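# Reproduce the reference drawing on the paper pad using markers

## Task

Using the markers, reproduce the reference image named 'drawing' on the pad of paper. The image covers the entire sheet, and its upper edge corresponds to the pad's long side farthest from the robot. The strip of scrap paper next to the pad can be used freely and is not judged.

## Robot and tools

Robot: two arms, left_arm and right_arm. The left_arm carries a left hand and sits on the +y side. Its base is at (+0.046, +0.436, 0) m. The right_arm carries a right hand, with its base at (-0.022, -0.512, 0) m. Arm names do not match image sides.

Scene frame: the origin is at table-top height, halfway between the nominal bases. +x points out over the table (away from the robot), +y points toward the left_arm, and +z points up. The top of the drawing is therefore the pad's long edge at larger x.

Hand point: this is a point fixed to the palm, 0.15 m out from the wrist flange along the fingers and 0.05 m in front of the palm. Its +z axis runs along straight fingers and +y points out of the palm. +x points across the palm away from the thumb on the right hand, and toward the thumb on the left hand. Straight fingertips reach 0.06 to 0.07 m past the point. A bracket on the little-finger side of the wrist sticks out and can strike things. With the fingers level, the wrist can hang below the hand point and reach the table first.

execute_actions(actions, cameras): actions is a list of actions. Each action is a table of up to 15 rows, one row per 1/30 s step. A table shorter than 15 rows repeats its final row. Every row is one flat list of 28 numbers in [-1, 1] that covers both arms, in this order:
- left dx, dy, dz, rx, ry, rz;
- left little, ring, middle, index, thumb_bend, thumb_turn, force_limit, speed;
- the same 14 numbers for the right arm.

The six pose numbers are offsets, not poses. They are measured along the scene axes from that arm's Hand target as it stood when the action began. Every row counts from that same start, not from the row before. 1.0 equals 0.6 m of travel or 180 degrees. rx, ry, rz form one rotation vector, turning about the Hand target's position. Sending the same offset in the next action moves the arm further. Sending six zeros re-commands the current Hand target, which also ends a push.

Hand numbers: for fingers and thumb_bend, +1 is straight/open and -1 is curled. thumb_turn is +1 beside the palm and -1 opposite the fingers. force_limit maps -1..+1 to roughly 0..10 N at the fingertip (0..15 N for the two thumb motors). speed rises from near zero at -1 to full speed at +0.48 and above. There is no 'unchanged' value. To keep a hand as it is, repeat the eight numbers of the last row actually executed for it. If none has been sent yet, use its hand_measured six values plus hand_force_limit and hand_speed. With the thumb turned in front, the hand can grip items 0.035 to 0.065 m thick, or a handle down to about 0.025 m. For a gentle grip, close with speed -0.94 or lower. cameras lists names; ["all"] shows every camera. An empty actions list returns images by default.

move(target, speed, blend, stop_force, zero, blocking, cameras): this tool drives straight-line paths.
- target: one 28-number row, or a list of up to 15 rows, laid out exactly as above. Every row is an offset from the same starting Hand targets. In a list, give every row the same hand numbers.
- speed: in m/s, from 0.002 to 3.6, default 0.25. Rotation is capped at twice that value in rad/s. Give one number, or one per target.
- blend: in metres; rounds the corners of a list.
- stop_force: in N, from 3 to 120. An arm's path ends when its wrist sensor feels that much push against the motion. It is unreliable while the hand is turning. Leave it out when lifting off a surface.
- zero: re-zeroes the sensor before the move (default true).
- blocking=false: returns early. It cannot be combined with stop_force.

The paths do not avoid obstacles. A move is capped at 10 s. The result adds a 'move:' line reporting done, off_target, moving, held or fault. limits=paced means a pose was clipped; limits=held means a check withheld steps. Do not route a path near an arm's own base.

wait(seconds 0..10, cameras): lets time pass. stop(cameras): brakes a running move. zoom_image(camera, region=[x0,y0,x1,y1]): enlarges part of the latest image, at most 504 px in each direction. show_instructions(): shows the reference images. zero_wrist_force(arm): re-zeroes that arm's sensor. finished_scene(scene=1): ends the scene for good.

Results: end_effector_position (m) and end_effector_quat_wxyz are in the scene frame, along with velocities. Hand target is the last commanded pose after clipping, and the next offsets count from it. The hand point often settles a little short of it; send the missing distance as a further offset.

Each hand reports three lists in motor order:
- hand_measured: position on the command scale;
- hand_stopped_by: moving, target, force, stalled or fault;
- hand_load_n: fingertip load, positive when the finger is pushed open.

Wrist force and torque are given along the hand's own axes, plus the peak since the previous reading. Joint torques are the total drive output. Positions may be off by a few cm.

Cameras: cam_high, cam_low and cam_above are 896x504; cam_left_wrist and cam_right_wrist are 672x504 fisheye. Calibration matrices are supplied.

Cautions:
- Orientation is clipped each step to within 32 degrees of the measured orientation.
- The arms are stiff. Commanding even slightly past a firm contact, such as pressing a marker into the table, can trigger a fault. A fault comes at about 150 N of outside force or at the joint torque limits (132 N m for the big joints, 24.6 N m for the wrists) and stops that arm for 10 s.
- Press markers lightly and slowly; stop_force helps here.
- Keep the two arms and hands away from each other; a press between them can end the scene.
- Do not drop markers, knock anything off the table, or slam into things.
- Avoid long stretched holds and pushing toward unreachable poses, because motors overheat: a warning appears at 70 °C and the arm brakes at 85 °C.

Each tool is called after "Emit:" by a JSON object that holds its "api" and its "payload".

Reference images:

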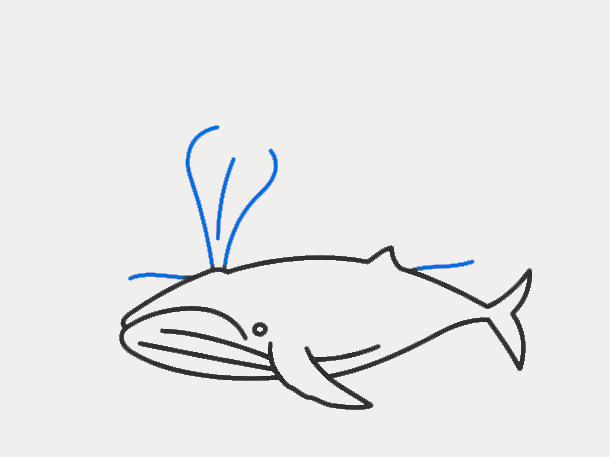

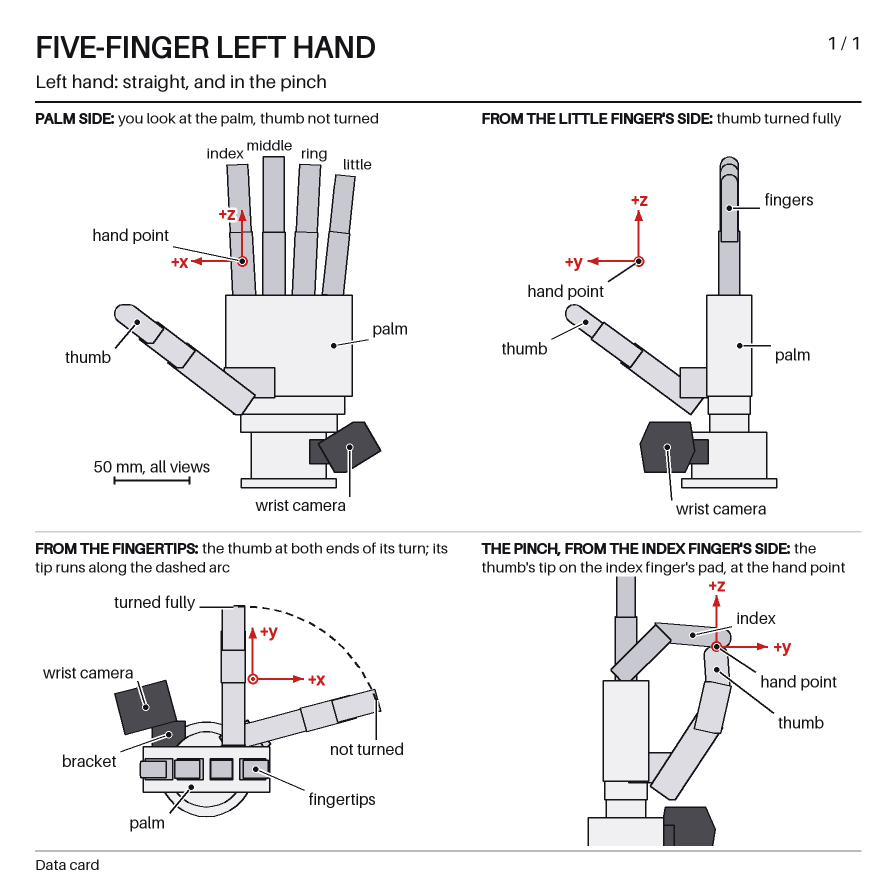

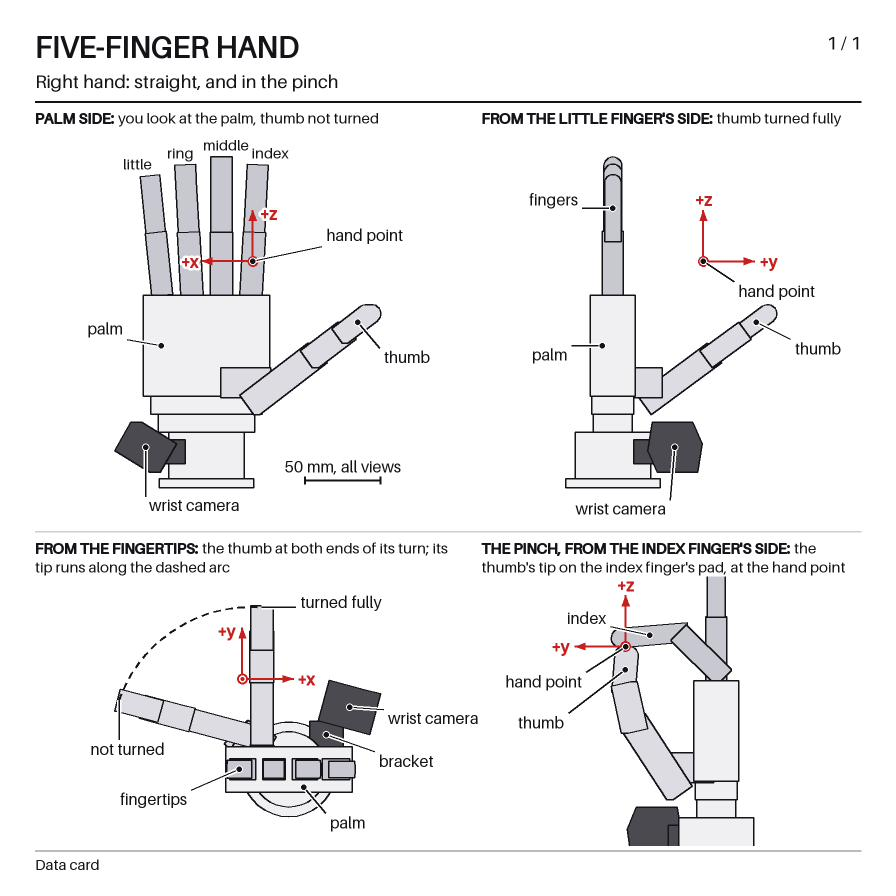

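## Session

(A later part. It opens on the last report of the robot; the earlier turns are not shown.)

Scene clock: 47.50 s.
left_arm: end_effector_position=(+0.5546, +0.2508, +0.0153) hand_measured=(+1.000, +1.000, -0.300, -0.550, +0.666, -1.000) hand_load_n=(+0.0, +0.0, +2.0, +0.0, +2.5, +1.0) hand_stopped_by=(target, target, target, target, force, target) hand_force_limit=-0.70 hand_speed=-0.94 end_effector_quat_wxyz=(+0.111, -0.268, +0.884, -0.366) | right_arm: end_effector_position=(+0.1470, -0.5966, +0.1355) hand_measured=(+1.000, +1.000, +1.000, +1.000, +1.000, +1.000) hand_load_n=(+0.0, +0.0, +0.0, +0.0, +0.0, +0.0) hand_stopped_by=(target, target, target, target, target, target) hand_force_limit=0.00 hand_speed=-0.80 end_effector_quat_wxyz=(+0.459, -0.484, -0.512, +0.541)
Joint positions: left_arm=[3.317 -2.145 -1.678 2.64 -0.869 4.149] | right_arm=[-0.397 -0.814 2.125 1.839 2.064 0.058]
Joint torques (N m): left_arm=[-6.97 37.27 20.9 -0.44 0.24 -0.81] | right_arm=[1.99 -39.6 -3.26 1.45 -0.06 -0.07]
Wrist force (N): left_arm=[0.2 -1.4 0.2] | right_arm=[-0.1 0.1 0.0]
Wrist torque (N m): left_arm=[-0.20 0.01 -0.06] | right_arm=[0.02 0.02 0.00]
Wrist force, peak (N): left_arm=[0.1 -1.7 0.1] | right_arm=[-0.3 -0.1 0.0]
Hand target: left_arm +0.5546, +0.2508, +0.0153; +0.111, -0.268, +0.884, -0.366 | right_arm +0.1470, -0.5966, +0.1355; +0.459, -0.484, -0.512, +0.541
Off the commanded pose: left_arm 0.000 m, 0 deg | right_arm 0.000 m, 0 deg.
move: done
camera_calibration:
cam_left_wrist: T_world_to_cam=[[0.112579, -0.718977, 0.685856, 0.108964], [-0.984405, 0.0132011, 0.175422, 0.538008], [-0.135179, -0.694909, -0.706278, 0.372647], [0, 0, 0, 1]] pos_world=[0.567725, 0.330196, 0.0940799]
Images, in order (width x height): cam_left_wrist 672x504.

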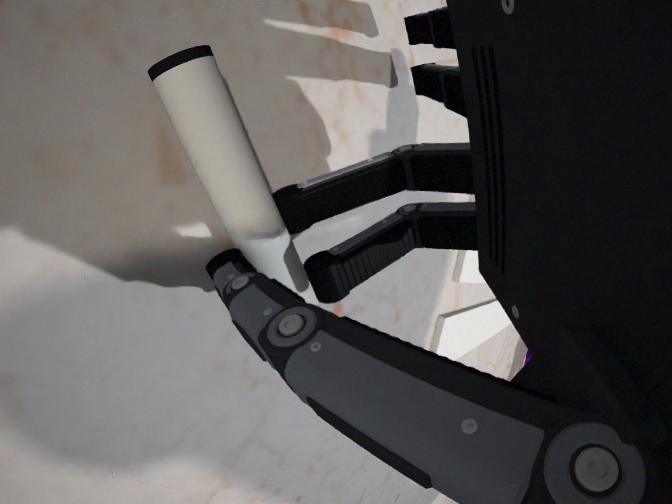

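Emit:
{"api": "move", "payload": {"target": [0.000, 0, 0.00, 0, 0, 0, 1, 1, -0.15, -0.2, 0.8, -1, -0.7, -0.3, 0,0,0,0,0,0, 1,1,1,1,1,1,0,-0.8], "speed": 0.05}}

Emit:
{"api": "move", "payload": {"target": [-0.008, 0.011, 0.0833, -0.0922, -0.0619, 0, 1, 1, 0, 0, 0.4, -1, -0.7, 0, 0,0,0,0,0,0, 1,1,1,1,1,1,0,-0.8], "speed": 0.1, "cameras": ["cam_left_wrist", "cam_low", "cam_above"]}}

Emit:
{"api": "zoom_image", "payload": {"camera": "cam_low", "region": [600, 200, 760, 340]}}

Scene clock: 49.87 s.
left_arm: end_effector_position=(+0.5546, +0.2508, +0.0153) hand_measured=(+1.000, +1.000, -0.186, -0.200, +0.800, -1.000) hand_load_n=(+0.0, +0.0, -13.0, +0.0, +0.0, +0.0) hand_stopped_by=(target, target, stalled, target, target, target) hand_force_limit=-0.70 hand_speed=-0.30 end_effector_quat_wxyz=(+0.111, -0.268, +0.884, -0.366) | right_arm: end_effector_position=(+0.1470, -0.5966, +0.1355) hand_measured=(+1.000, +1.000, +1.000, +1.000, +1.000, +1.000) hand_load_n=(+0.0, +0.0, +0.0, +0.0, +0.0, +0.0) hand_stopped_by=(target, target, target, target, target, target) hand_force_limit=0.00 hand_speed=-0.80 end_effector_quat_wxyz=(+0.459, -0.484, -0.512, +0.541)
Joint positions: left_arm=[3.317 -2.145 -1.678 2.64 -0.869 4.149] | right_arm=[-0.397 -0.814 2.125 1.839 2.064 0.058]
Joint torques (N m): left_arm=[-5.92 33.64 17.49 -0.22 0.13 -0.87] | right_arm=[1.24 -39.43 -3.09 1.61 -0.07 0]
Wrist force (N): left_arm=[0.5 -5.6 -11.2] | right_arm=[0.0 0.1 0.1]
Wrist torque (N m): left_arm=[-0.43 -0.24 0.04] | right_arm=[0.02 -0.01 0.01]
Wrist force, peak (N): left_arm=[0.4 -5.7 -12.4] | right_arm=[-0.3 0.1 -0.1]
Hand target: left_arm +0.5546, +0.2508, +0.0153; +0.111, -0.268, +0.884, -0.366 | right_arm +0.1470, -0.5966, +0.1355; +0.459, -0.484, -0.512, +0.541
Off the commanded pose: left_arm 0.000 m, 0 deg | right_arm 0.000 m, 0 deg.
move: done

Scene clock: 52.03 s.
left_arm: end_effector_position=(+0.5498, +0.2575, +0.0652) hand_measured=(+1.000, +1.000, +0.000, +0.000, +0.400, -1.000) hand_load_n=(+0.0, +0.0, +0.0, +0.0, +0.0, +0.0) hand_stopped_by=(target, target, target, target, target, target) hand_force_limit=-0.70 hand_speed=0.00 end_effector_quat_wxyz=(+0.157, -0.245, +0.807, -0.514) | right_arm: end_effector_position=(+0.1470, -0.5966, +0.1355) hand_measured=(+1.000, +1.000, +1.000, +1.000, +1.000, +1.000) hand_load_n=(+0.0, +0.0, +0.0, +0.0, +0.0, +0.0) hand_stopped_by=(target, target, target, target, target, target) hand_force_limit=0.00 hand_speed=-0.80 end_effector_quat_wxyz=(+0.459, -0.484, -0.512, +0.541)
Joint positions: left_arm=[3.487 -2.05 -1.841 2.81 -0.5 4.166] | right_arm=[-0.397 -0.814 2.125 1.839 2.064 0.058]
Joint torques (N m): left_arm=[-9.29 24.96 22.86 -3.37 0.95 1.17] | right_arm=[1.56 -39.43 -4.51 1.57 0.18 0.09]
Wrist force (N): left_arm=[0.0 -0.7 1.3] | right_arm=[-0.2 0.0 -0.2]
Wrist torque (N m): left_arm=[-0.17 0.03 -0.12] | right_arm=[0.02 0.03 0.00]
Wrist force, peak (N): left_arm=[-0.3 -10.9 -23.5] | right_arm=[-0.3 -0.1 0.2]
Hand target: left_arm +0.5498, +0.2574, +0.0652; +0.157, -0.245, +0.807, -0.514 | right_arm +0.1470, -0.5966, +0.1355; +0.459, -0.484, -0.512, +0.541
Off the commanded pose: left_arm 0.000 m, 0 deg | right_arm 0.000 m, 0 deg.
move: done
camera_calibration:
cam_left_wrist: T_world_to_cam=[[-0.0400705, -0.49139, 0.870017, 0.0933564], [-0.999047, 0.0347756, -0.0263718, 0.540086], [-0.0172965, -0.870245, -0.492315, 0.378181], [0, 0, 0, 1]] pos_world=[0.549854, 0.356203, 0.119205]
Images, in order (width x height): cam_low 896x504, cam_above 896x504, cam_left_wrist 672x504.

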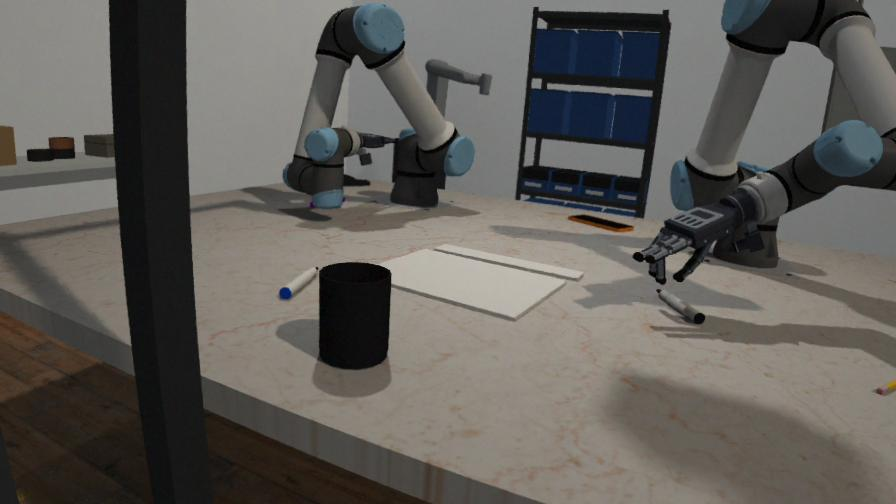

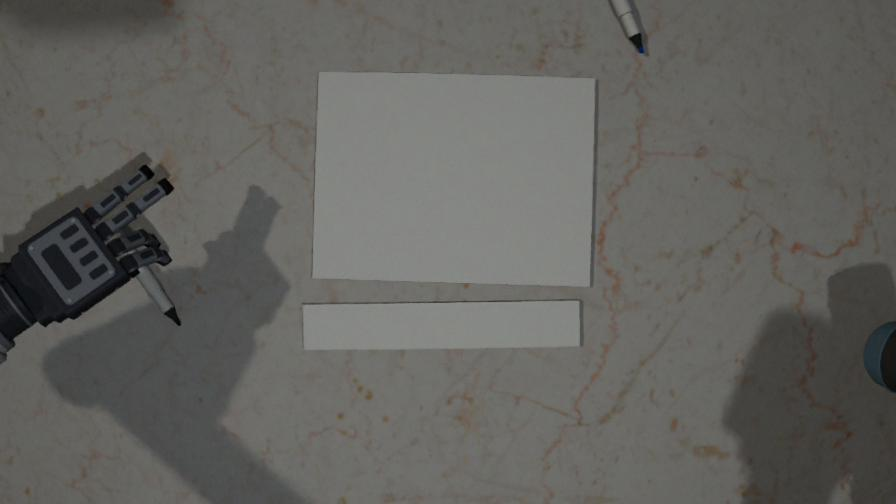

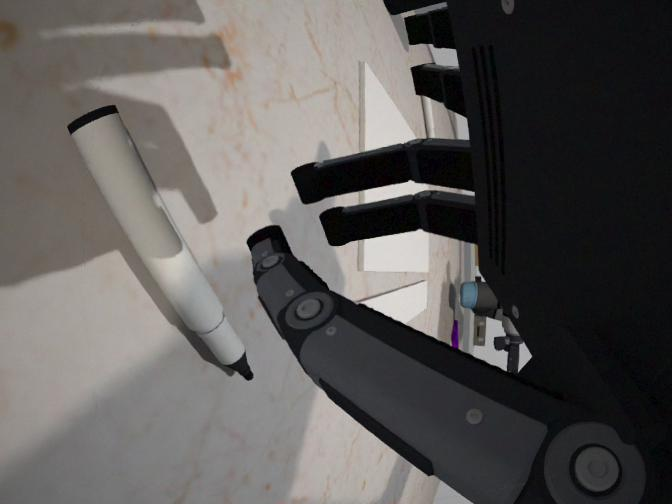

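Scaled by 3.150 from the camera's 896x504 image, which has a finer 1280x720 frame.

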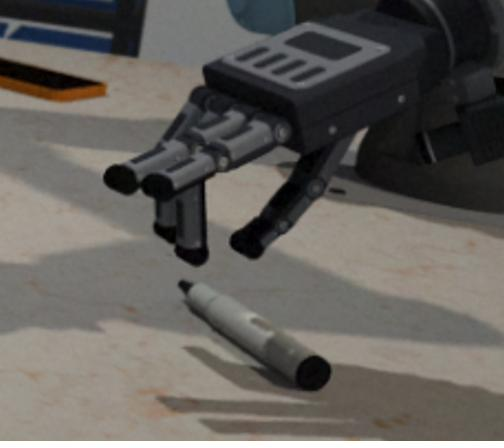

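Emit:
{"api": "move", "payload": {"target": [[-0.0237, 0.0385, 0, 0, 0, -0.01, 1, 1, 0.1, 0.1, 0.65, -1, -0.7, 0, 0,0,0,0,0,0, 1,1,1,1,1,1,0,-0.8],[-0.0237, 0.0385, -0.0520, 0, 0, -0.01, 1, 1, 0.1, 0.1, 0.65, -1, -0.7, 0, 0,0,0,0,0,0, 1,1,1,1,1,1,0,-0.8]], "speed": 0.08, "cameras": ["cam_left_wrist", "cam_low"]}}

Emit:
{"api": "zoom_image", "payload": {"camera": "cam_low", "region": [600, 200, 760, 340]}}

Scene clock: 54.73 s.
left_arm: end_effector_position=(+0.5356, +0.2805, +0.0341) hand_measured=(+1.000, +1.000, +0.100, +0.100, +0.650, -1.000) hand_load_n=(+0.0, +0.0, +0.0, +0.0, +0.0, +0.0) hand_stopped_by=(target, target, target, target, target, target) hand_force_limit=-0.70 hand_speed=0.00 end_effector_quat_wxyz=(+0.148, -0.232, +0.811, -0.516) | right_arm: end_effector_position=(+0.1470, -0.5966, +0.1355) hand_measured=(+1.000, +1.000, +1.000, +1.000, +1.000, +1.000) hand_load_n=(+0.0, +0.0, +0.0, +0.0, +0.5, +0.0) hand_stopped_by=(target, target, target, target, target, target) hand_force_limit=0.00 hand_speed=-0.80 end_effector_quat_wxyz=(+0.459, -0.484, -0.512, +0.541)
Joint positions: left_arm=[3.556 -2.133 -1.868 2.743 -0.461 4.367] | right_arm=[-0.397 -0.814 2.125 1.839 2.064 0.058]
Joint torques (N m): left_arm=[-10.77 32.16 21.29 -2.74 -0.73 -1.38] | right_arm=[1.61 -38.82 -3.86 1.72 0.01 0.04]
Wrist force (N): left_arm=[0.2 -0.7 1.0] | right_arm=[0.1 0.2 0.0]
Wrist torque (N m): left_arm=[-0.15 -0.01 -0.10] | right_arm=[0.03 -0.02 0.02]
Wrist force, peak (N): left_arm=[0.7 -0.9 1.7] | right_arm=[-0.3 0.2 -0.1]
Hand target: left_arm +0.5356, +0.2805, +0.0340; +0.148, -0.232, +0.811, -0.516 | right_arm +0.1470, -0.5966, +0.1355; +0.459, -0.484, -0.512, +0.541
Off the commanded pose: left_arm 0.000 m, 0 deg | right_arm 0.000 m, 0 deg.
move: done
camera_calibration:
cam_left_wrist: T_world_to_cam=[[-0.0555119, -0.489764, 0.870086, 0.139055], [-0.997451, 0.0663307, -0.0263009, 0.514522], [-0.0448321, -0.869328, -0.492198, 0.397123], [0, 0, 0, 1]] pos_world=[0.538733, 0.379205, 0.0880058]
Images, in order (width x height): cam_low 896x504, cam_left_wrist 672x504.

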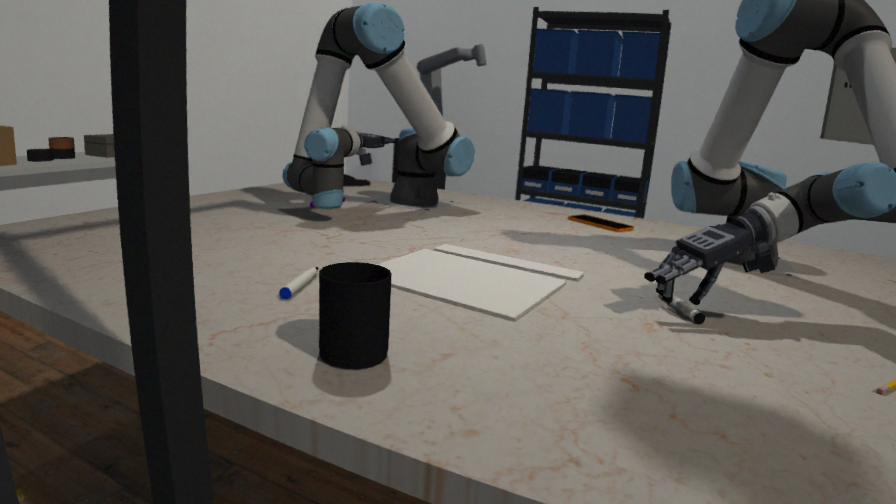

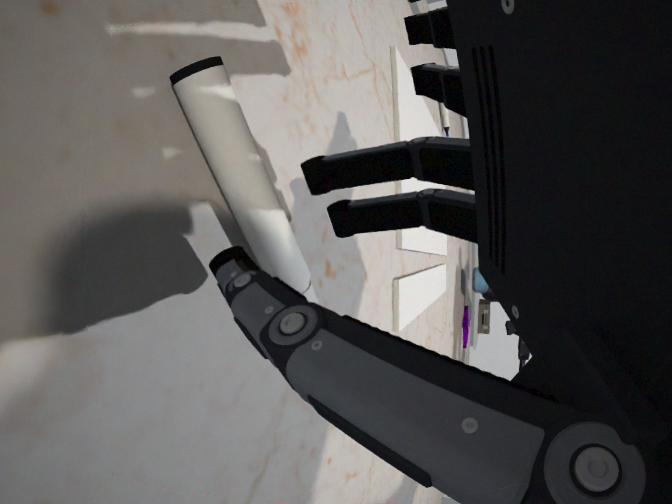

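Scaled by 3.150 from the camera's 896x504 image, which has a finer 1280x720 frame.

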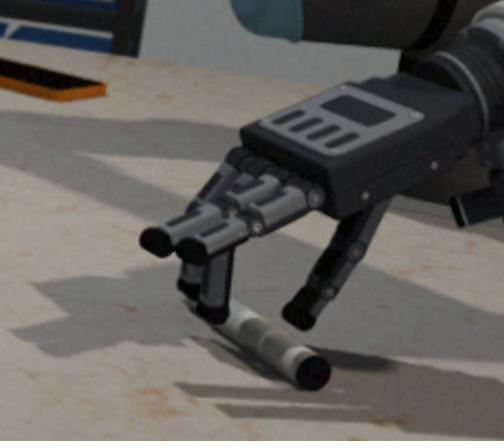

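Emit:
{"api": "move", "payload": {"target": [0, 0, -0.03, 0, 0, 0, 1, 1, 0.1, 0.1, 0.65, -1, -0.7, 0, 0,0,0,0,0,0, 1,1,1,1,1,1,0,-0.8], "speed": 0.01, "stop_force": 3, "cameras": ["cam_left_wrist", "cam_low"]}}

Emit:
{"api": "zoom_image", "payload": {"camera": "cam_low", "region": [600, 200, 760, 340]}}

Scene clock: 57.77 s.
left_arm: end_effector_position=(+0.5356, +0.2805, +0.0231) hand_measured=(+1.000, +1.000, +0.100, +0.100, +0.650, -1.000) hand_load_n=(+0.0, +0.0, +0.0, +0.0, -0.5, -0.5) hand_stopped_by=(target, target, target, target, target, target) hand_force_limit=-0.70 hand_speed=0.00 end_effector_quat_wxyz=(+0.148, -0.232, +0.811, -0.516) | right_arm: end_effector_position=(+0.1470, -0.5966, +0.1355) hand_measured=(+1.000, +1.000, +1.000, +1.000, +1.000, +1.000) hand_load_n=(+0.0, +0.0, +0.0, +0.0, +0.0, +0.0) hand_stopped_by=(target, target, target, target, target, target) hand_force_limit=0.00 hand_speed=-0.80 end_effector_quat_wxyz=(+0.459, -0.484, -0.512, +0.541)
Joint positions: left_arm=[3.556 -2.153 -1.872 2.768 -0.461 4.367] | right_arm=[-0.397 -0.814 2.125 1.839 2.064 0.058]
Joint torques (N m): left_arm=[-9.73 40.47 19.73 -3.46 0.12 0.86] | right_arm=[1.23 -40.3 -3.66 1.69 0.12 -0.05]
Wrist force (N): left_arm=[-0.1 -4.7 -1.9] | right_arm=[-0.1 0.0 -0.1]
Wrist torque (N m): left_arm=[-0.45 -0.01 -0.04] | right_arm=[0.02 0.01 0.00]
Wrist force, peak (N): left_arm=[0.4 -12.0 -7.8] | right_arm=[-0.3 0.2 0.0]
Hand target: left_arm +0.5356, +0.2805, +0.0231; +0.148, -0.232, +0.811, -0.516 (not the last commanded pose) | right_arm +0.1470, -0.5966, +0.1355; +0.459, -0.484, -0.512, +0.541
Off the commanded pose: left_arm 0.007 m, 0 deg | right_arm 0.000 m, 0 deg.
move: contact (left_arm)
camera_calibration:
cam_left_wrist: T_world_to_cam=[[-0.0556922, -0.489826, 0.87004, 0.148663], [-0.997441, 0.0664168, -0.0264551, 0.514209], [-0.0448269, -0.869287, -0.492271, 0.391745], [0, 0, 0, 1]] pos_world=[0.538733, 0.379206, 0.0771052]
Images, in order (width x height): cam_low 896x504, cam_left_wrist 672x504.

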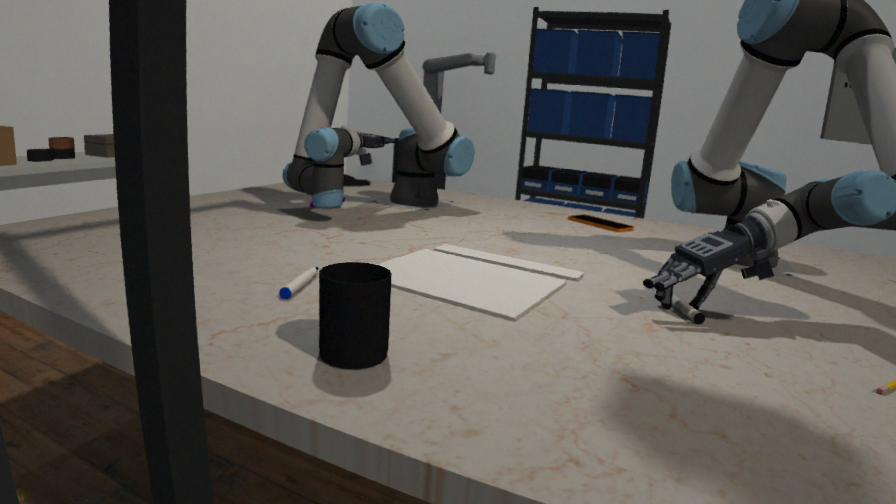

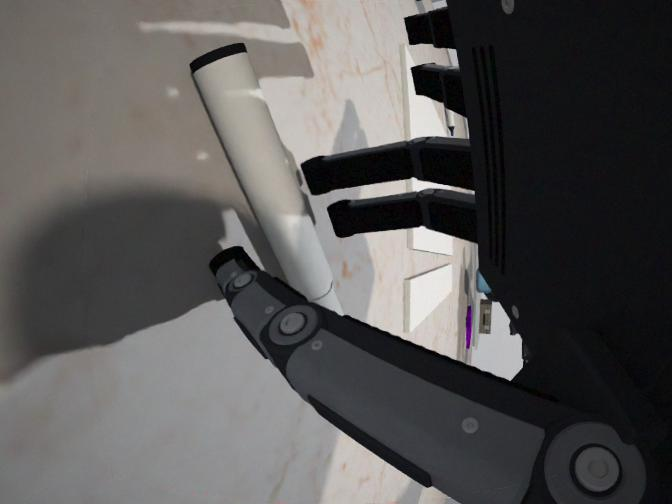

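Scaled by 3.150 from the camera's 896x504 image, which has a finer 1280x720 frame.

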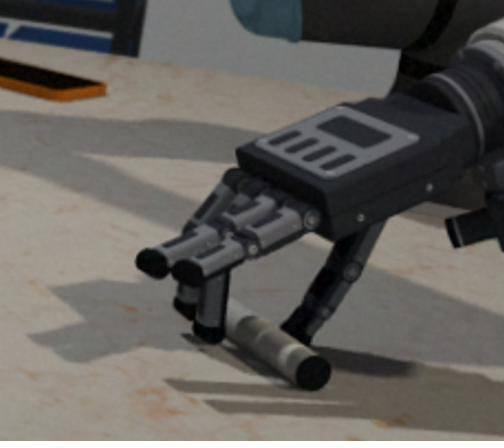

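Emit:
{"api": "move", "payload": {"target": [0, 0, 0.002, 0, 0, 0, 1, 1, 0.06, 0.02, 0.5, -1, -0.7, -0.6, 0,0,0,0,0,0, 1,1,1,1,1,1,0,-0.8], "speed": 0.05}}

Emit:
{"api": "move", "payload": {"target": [0, 0, -0.022, 0, 0, 0, 1, 1, 0.06, 0.02, 0.5, -1, -0.7, -0.6, 0,0,0,0,0,0, 1,1,1,1,1,1,0,-0.8], "speed": 0.01, "stop_force": 3, "cameras": ["cam_left_wrist", "cam_low"]}}

Emit:
{"api": "zoom_image", "payload": {"camera": "cam_low", "region": [600, 200, 760, 340]}}

Scene clock: 58.87 s.
left_arm: end_effector_position=(+0.5356, +0.2805, +0.0243) hand_measured=(+1.000, +1.000, +0.060, +0.020, +0.500, -1.000) hand_load_n=(+0.0, +0.0, +0.0, +0.0, +0.0, +0.0) hand_stopped_by=(target, target, target, target, target, target) hand_force_limit=-0.70 hand_speed=-0.60 end_effector_quat_wxyz=(+0.148, -0.232, +0.811, -0.516) | right_arm: end_effector_position=(+0.1470, -0.5966, +0.1355) hand_measured=(+1.000, +1.000, +1.000, +1.000, +1.000, +1.000) hand_load_n=(+0.0, +0.0, +0.0, +0.0, +0.0, +0.0) hand_stopped_by=(target, target, target, target, target, target) hand_force_limit=0.00 hand_speed=-0.80 end_effector_quat_wxyz=(+0.459, -0.484, -0.512, +0.541)
Joint positions: left_arm=[3.556 -2.151 -1.872 2.765 -0.461 4.367] | right_arm=[-0.397 -0.814 2.125 1.839 2.064 0.058]
Joint torques (N m): left_arm=[-9.31 38.79 19.67 -3.25 0.14 0.76] | right_arm=[0.64 -40.88 -3.42 1.61 0.11 0.12]
Wrist force (N): left_arm=[0.2 -0.5 1.0] | right_arm=[0.0 0.0 0.0]
Wrist torque (N m): left_arm=[-0.13 0.00 -0.11] | right_arm=[0.01 0.00 0.00]
Wrist force, peak (N): left_arm=[0.0 -4.9 -2.0] | right_arm=[-0.3 -0.3 0.0]
Hand target: left_arm +0.5356, +0.2805, +0.0243; +0.148, -0.232, +0.811, -0.516 | right_arm +0.1470, -0.5966, +0.1355; +0.459, -0.484, -0.512, +0.541
Off the commanded pose: left_arm 0.000 m, 0 deg | right_arm 0.000 m, 0 deg.
move: done

Scene clock: 60.20 s.
left_arm: end_effector_position=(+0.5356, +0.2805, +0.0191) hand_measured=(+1.000, +1.000, +0.060, +0.020, +0.500, -1.000) hand_load_n=(+0.0, +0.0, +0.0, +0.0, -0.5, -0.5) hand_stopped_by=(target, target, target, target, target, target) hand_force_limit=-0.70 hand_speed=-0.60 end_effector_quat_wxyz=(+0.148, -0.232, +0.811, -0.516) | right_arm: end_effector_position=(+0.1470, -0.5966, +0.1355) hand_measured=(+1.000, +1.000, +1.000, +1.000, +1.000, +1.000) hand_load_n=(+0.0, +0.0, -0.5, +0.0, +0.0, +0.0) hand_stopped_by=(target, target, target, target, target, target) hand_force_limit=0.00 hand_speed=-0.80 end_effector_quat_wxyz=(+0.459, -0.484, -0.512, +0.541)
Joint positions: left_arm=[3.556 -2.161 -1.873 2.776 -0.461 4.367] | right_arm=[-0.397 -0.814 2.125 1.839 2.064 0.058]
Joint torques (N m): left_arm=[-9.32 40.35 18.46 -3.72 0.14 0.86] | right_arm=[1.79 -39.23 -3.47 1.37 0.05 0.07]
Wrist force (N): left_arm=[0.1 -3.9 -1.7] | right_arm=[-0.1 0.1 0.0]
Wrist torque (N m): left_arm=[-0.38 -0.03 -0.05] | right_arm=[0.02 0.01 0.00]
Wrist force, peak (N): left_arm=[0.6 -10.2 -7.8] | right_arm=[-0.1 0.1 0.3]
Hand target: left_arm +0.5356, +0.2805, +0.0191; +0.148, -0.232, +0.811, -0.516 (not the last commanded pose) | right_arm +0.1470, -0.5966, +0.1355; +0.459, -0.484, -0.512, +0.541
Off the commanded pose: left_arm 0.008 m, 0 deg | right_arm 0.000 m, 0 deg.
move: contact (left_arm)
camera_calibration:
cam_left_wrist: T_world_to_cam=[[-0.0555993, -0.489757, 0.870084, 0.152064], [-0.997446, 0.0663726, -0.0263777, 0.514117], [-0.0448311, -0.869329, -0.492197, 0.389789], [0, 0, 0, 1]] pos_world=[0.538733, 0.379206, 0.0731055]
Images, in order (width x height): cam_low 896x504, cam_left_wrist 672x504.

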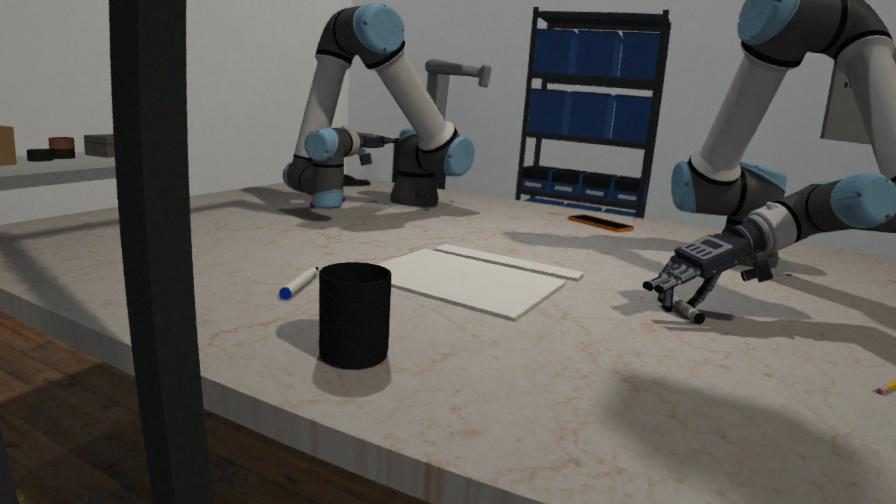

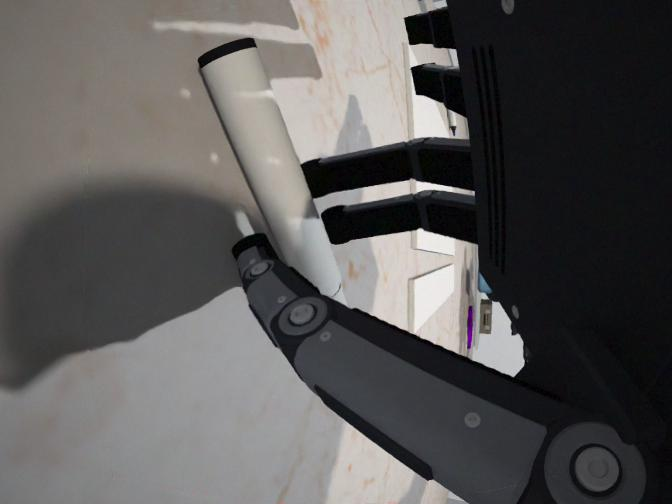

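Scaled by 3.150 from the camera's 896x504 image, which has a finer 1280x720 frame.

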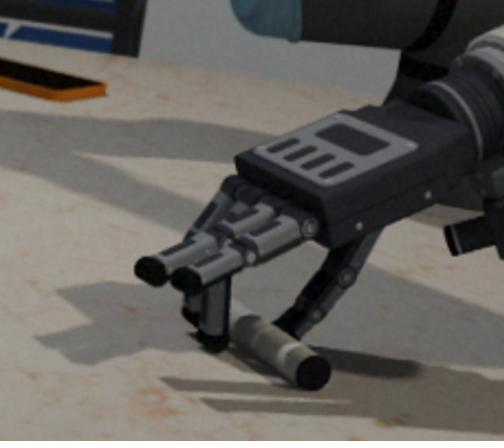

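Emit:
{"api": "move", "payload": {"target": [0, 0, 0.0015, 0, 0, 0, 1, 1, -0.3, -0.3, 0.15, -1, -0.6, -0.94, 0,0,0,0,0,0, 1,1,1,1,1,1,0,-0.8], "speed": 0.05, "cameras": ["cam_left_wrist", "cam_low"]}}

Emit:
{"api": "zoom_image", "payload": {"camera": "cam_low", "region": [600, 200, 760, 340]}}

Scene clock: 61.73 s.
left_arm: end_effector_position=(+0.5356, +0.2805, +0.0200) hand_measured=(+1.000, +1.000, -0.114, -0.154, +0.414, -1.000) hand_load_n=(+0.0, +0.0, +2.5, +2.5, +4.0, +0.0) hand_stopped_by=(target, target, force, force, force, target) hand_force_limit=-0.60 hand_speed=-0.94 end_effector_quat_wxyz=(+0.148, -0.232, +0.811, -0.516) | right_arm: end_effector_position=(+0.1470, -0.5966, +0.1355) hand_measured=(+1.000, +1.000, +1.000, +1.000, +1.000, +1.000) hand_load_n=(+0.0, +0.0, +0.0, +0.0, +0.0, -0.5) hand_stopped_by=(target, target, target, target, target, target) hand_force_limit=0.00 hand_speed=-0.80 end_effector_quat_wxyz=(+0.459, -0.484, -0.512, +0.541)
Joint positions: left_arm=[3.556 -2.159 -1.873 2.774 -0.461 4.367] | right_arm=[-0.397 -0.814 2.125 1.839 2.064 0.058]
Joint torques (N m): left_arm=[-8.75 35.11 19.19 -1.91 0.11 0.86] | right_arm=[1.13 -40.85 -3.5 1.72 0.16 -0.19]
Wrist force (N): left_arm=[0.2 -1.3 0.8] | right_arm=[-0.3 -0.2 0.0]
Wrist torque (N m): left_arm=[-0.18 0.00 -0.09] | right_arm=[-0.01 0.04 -0.02]
Wrist force, peak (N): left_arm=[0.0 -3.9 -1.9] | right_arm=[-0.3 -0.1 0.0]
Hand target: left_arm +0.5356, +0.2805, +0.0200; +0.148, -0.232, +0.811, -0.516 | right_arm +0.1470, -0.5966, +0.1355; +0.459, -0.484, -0.512, +0.541
Off the commanded pose: left_arm 0.000 m, 0 deg | right_arm 0.000 m, 0 deg.
move: done
camera_calibration:
cam_left_wrist: T_world_to_cam=[[-0.0556922, -0.489826, 0.87004, 0.151361], [-0.997441, 0.0664168, -0.0264551, 0.514127], [-0.0448269, -0.869287, -0.492271, 0.390219], [0, 0, 0, 1]] pos_world=[0.538733, 0.379206, 0.0740052]
Images, in order (width x height): cam_low 896x504, cam_left_wrist 672x504.

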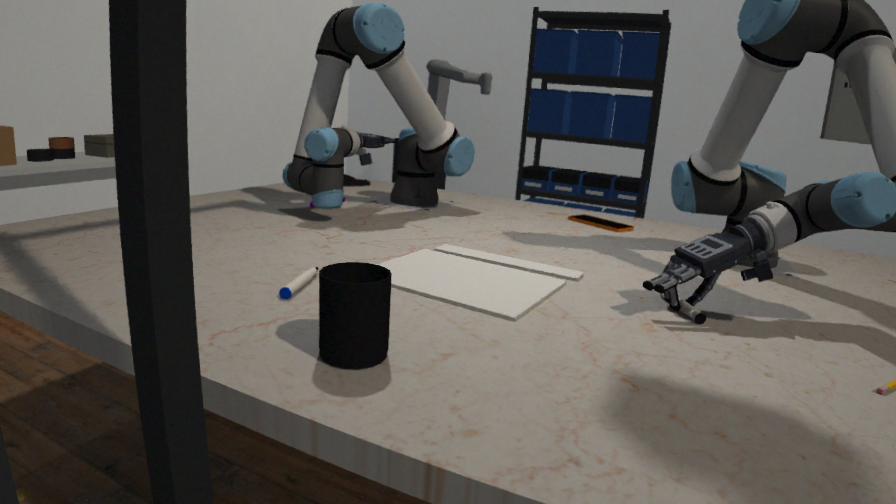

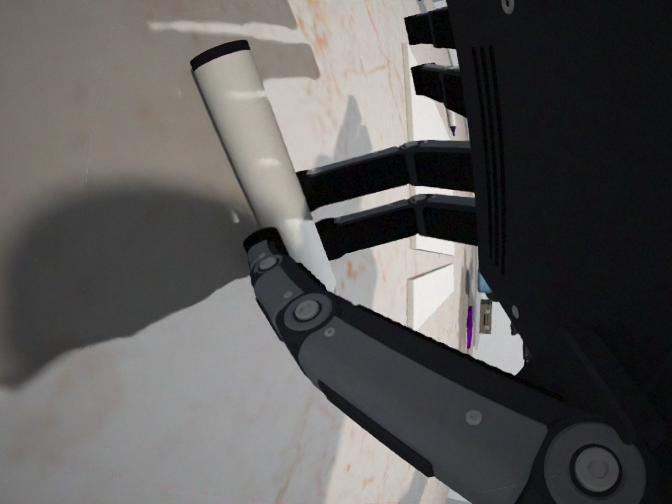

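Scaled by 3.150 from the camera's 896x504 image, which has a finer 1280x720 frame.

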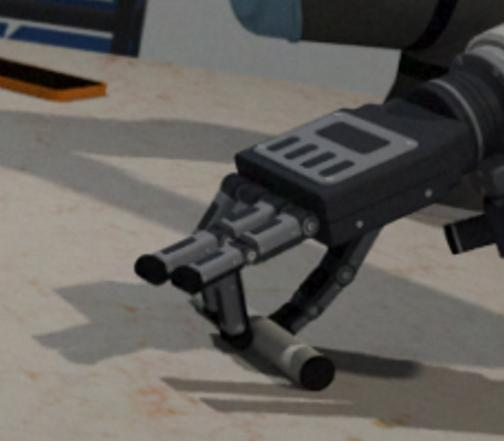

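Emit:
{"api": "move", "payload": {"target": [0, 0, 0, 0, 0, 0, 1, 1, -0.4, -0.4, 0.05, -1, 0.1, -0.94, 0,0,0,0,0,0, 1,1,1,1,1,1,0,-0.8], "speed": 0.05, "cameras": ["cam_left_wrist", "cam_low"]}}

Scene clock: 62.50 s.
left_arm: end_effector_position=(+0.5356, +0.2805, +0.0200) hand_measured=(+1.000, +1.000, -0.122, -0.168, +0.412, -1.000) hand_load_n=(+0.0, +0.0, +4.5, +6.0, +7.5, -0.5) hand_stopped_by=(target, target, force, force, force, target) hand_force_limit=0.10 hand_speed=-0.94 end_effector_quat_wxyz=(+0.148, -0.232, +0.811, -0.516) | right_arm: end_effector_position=(+0.1470, -0.5966, +0.1355) hand_measured=(+1.000, +1.000, +1.000, +1.000, +1.000, +1.000) hand_load_n=(+0.0, +0.0, -0.5, +0.0, +0.0, +0.0) hand_stopped_by=(target, target, target, target, target, target) hand_force_limit=0.00 hand_speed=-0.80 end_effector_quat_wxyz=(+0.459, -0.484, -0.512, +0.541)
Joint positions: left_arm=[3.556 -2.159 -1.873 2.774 -0.461 4.367] | right_arm=[-0.397 -0.814 2.125 1.839 2.064 0.058]
Joint torques (N m): left_arm=[-9.47 30.36 18.33 -0.48 0.1 0.85] | right_arm=[1.51 -41.27 -2.92 1.64 -0.04 -0.01]
Wrist force (N): left_arm=[0.3 -3.6 0.2] | right_arm=[-0.1 -0.1 -0.2]
Wrist torque (N m): left_arm=[-0.27 -0.02 -0.05] | right_arm=[0.00 0.02 -0.01]
Wrist force, peak (N): left_arm=[0.3 -3.7 -0.2] | right_arm=[-0.2 0.4 -0.1]
Hand target: left_arm +0.5356, +0.2805, +0.0200; +0.148, -0.232, +0.811, -0.516 | right_arm +0.1470, -0.5966, +0.1355; +0.459, -0.484, -0.512, +0.541
Off the commanded pose: left_arm 0.000 m, 0 deg | right_arm 0.000 m, 0 deg.
move: done
camera_calibration:
cam_left_wrist: T_world_to_cam=[[-0.0556922, -0.489826, 0.87004, 0.151361], [-0.997441, 0.0664168, -0.0264551, 0.514127], [-0.0448269, -0.869287, -0.492271, 0.390219], [0, 0, 0, 1]] pos_world=[0.538733, 0.379206, 0.0740052]
Images, in order (width x height): cam_low 896x504, cam_left_wrist 672x504.

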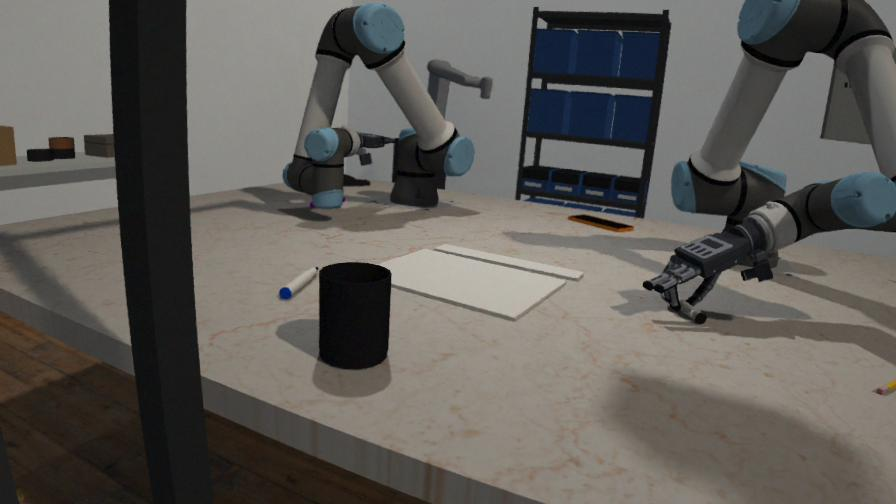

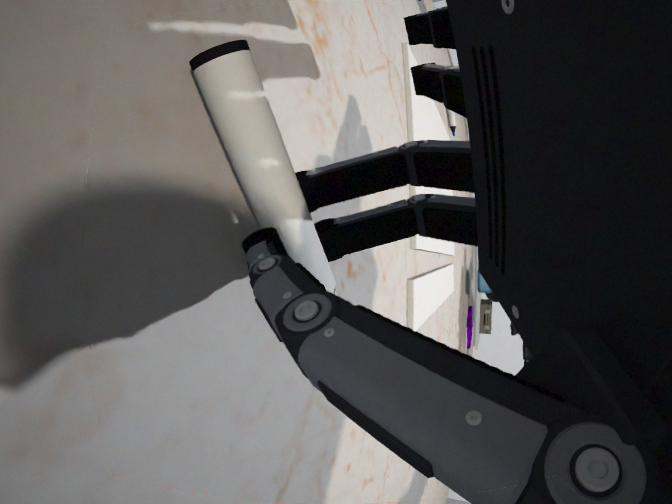

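Emit:
{"api": "move", "payload": {"target": [0, 0, 0.15, 0, 0, 0, 1, 1, -0.4, -0.4, 0.05, -1, 0.1, -0.94, 0,0,0,0,0,0, 1,1,1,1,1,1,0,-0.8], "speed": 0.05, "cameras": ["cam_left_wrist", "cam_low"]}}

Emit:
{"api": "zoom_image", "payload": {"camera": "cam_low", "region": [600, 140, 760, 280]}}

Scene clock: 64.77 s.
left_arm: end_effector_position=(+0.5357, +0.2805, +0.1101) hand_measured=(+1.000, +1.000, -0.122, -0.168, +0.412, -1.000) hand_load_n=(+0.0, +0.0, +5.0, +5.5, +8.0, +0.0) hand_stopped_by=(target, target, force, force, force, target) hand_force_limit=0.10 hand_speed=-0.94 end_effector_quat_wxyz=(+0.149, -0.232, +0.811, -0.516) | right_arm: end_effector_position=(+0.1470, -0.5966, +0.1355) hand_measured=(+1.000, +1.000, +1.000, +1.000, +1.000, +1.000) hand_load_n=(+0.0, +0.0, +0.0, +0.0, +0.0, +0.0) hand_stopped_by=(target, target, target, target, target, target) hand_force_limit=0.00 hand_speed=-0.80 end_effector_quat_wxyz=(+0.459, -0.484, -0.512, +0.541)
Joint positions: left_arm=[3.555 -2.003 -1.82 2.566 -0.461 4.367] | right_arm=[-0.397 -0.814 2.125 1.839 2.064 0.058]
Joint torques (N m): left_arm=[-5.84 24.93 6.41 0.14 -0.39 1.06] | right_arm=[2.69 -41.9 -3.91 1.52 0.23 0.22]
Wrist force (N): left_arm=[0.1 -0.4 1.3] | right_arm=[-0.1 0.0 0.1]
Wrist torque (N m): left_arm=[-0.16 0.02 -0.12] | right_arm=[0.01 0.01 0.00]
Wrist force, peak (N): left_arm=[0.2 -3.8 -0.3] | right_arm=[-0.3 0.3 0.1]
Hand target: left_arm +0.5356, +0.2805, +0.1100; +0.148, -0.232, +0.811, -0.516 | right_arm +0.1470, -0.5966, +0.1355; +0.459, -0.484, -0.512, +0.541
Off the commanded pose: left_arm 0.000 m, 0 deg | right_arm 0.000 m, 0 deg.
move: done
camera_calibration:
cam_left_wrist: T_world_to_cam=[[-0.0557818, -0.489865, 0.870012, 0.0730436], [-0.99744, 0.0663793, -0.0265768, 0.516644], [-0.0447317, -0.869267, -0.492314, 0.434525], [0, 0, 0, 1]] pos_world=[0.538834, 0.379206, 0.164105]
Images, in order (width x height): cam_low 896x504, cam_left_wrist 672x504.

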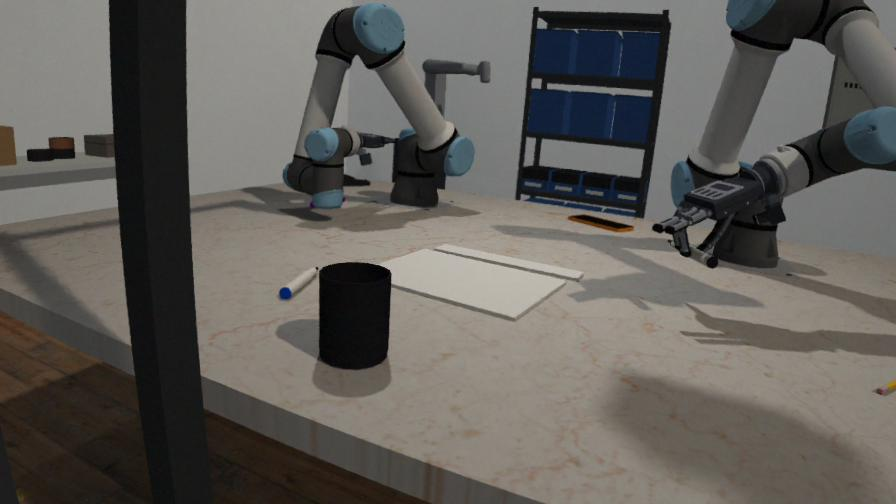

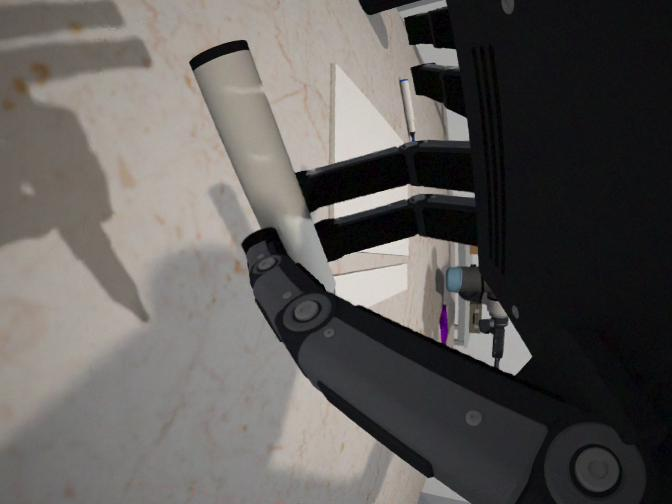

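Scaled by 3.150 from the camera's 896x504 image, which has a finer 1280x720 frame.

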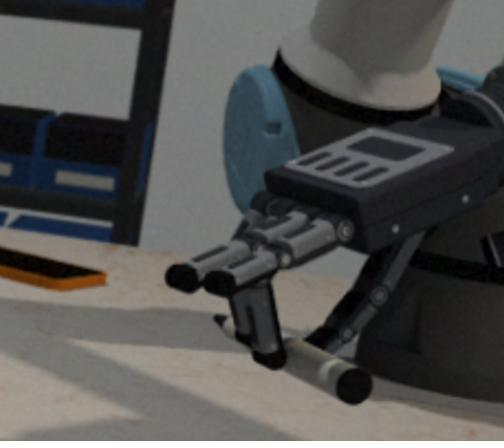

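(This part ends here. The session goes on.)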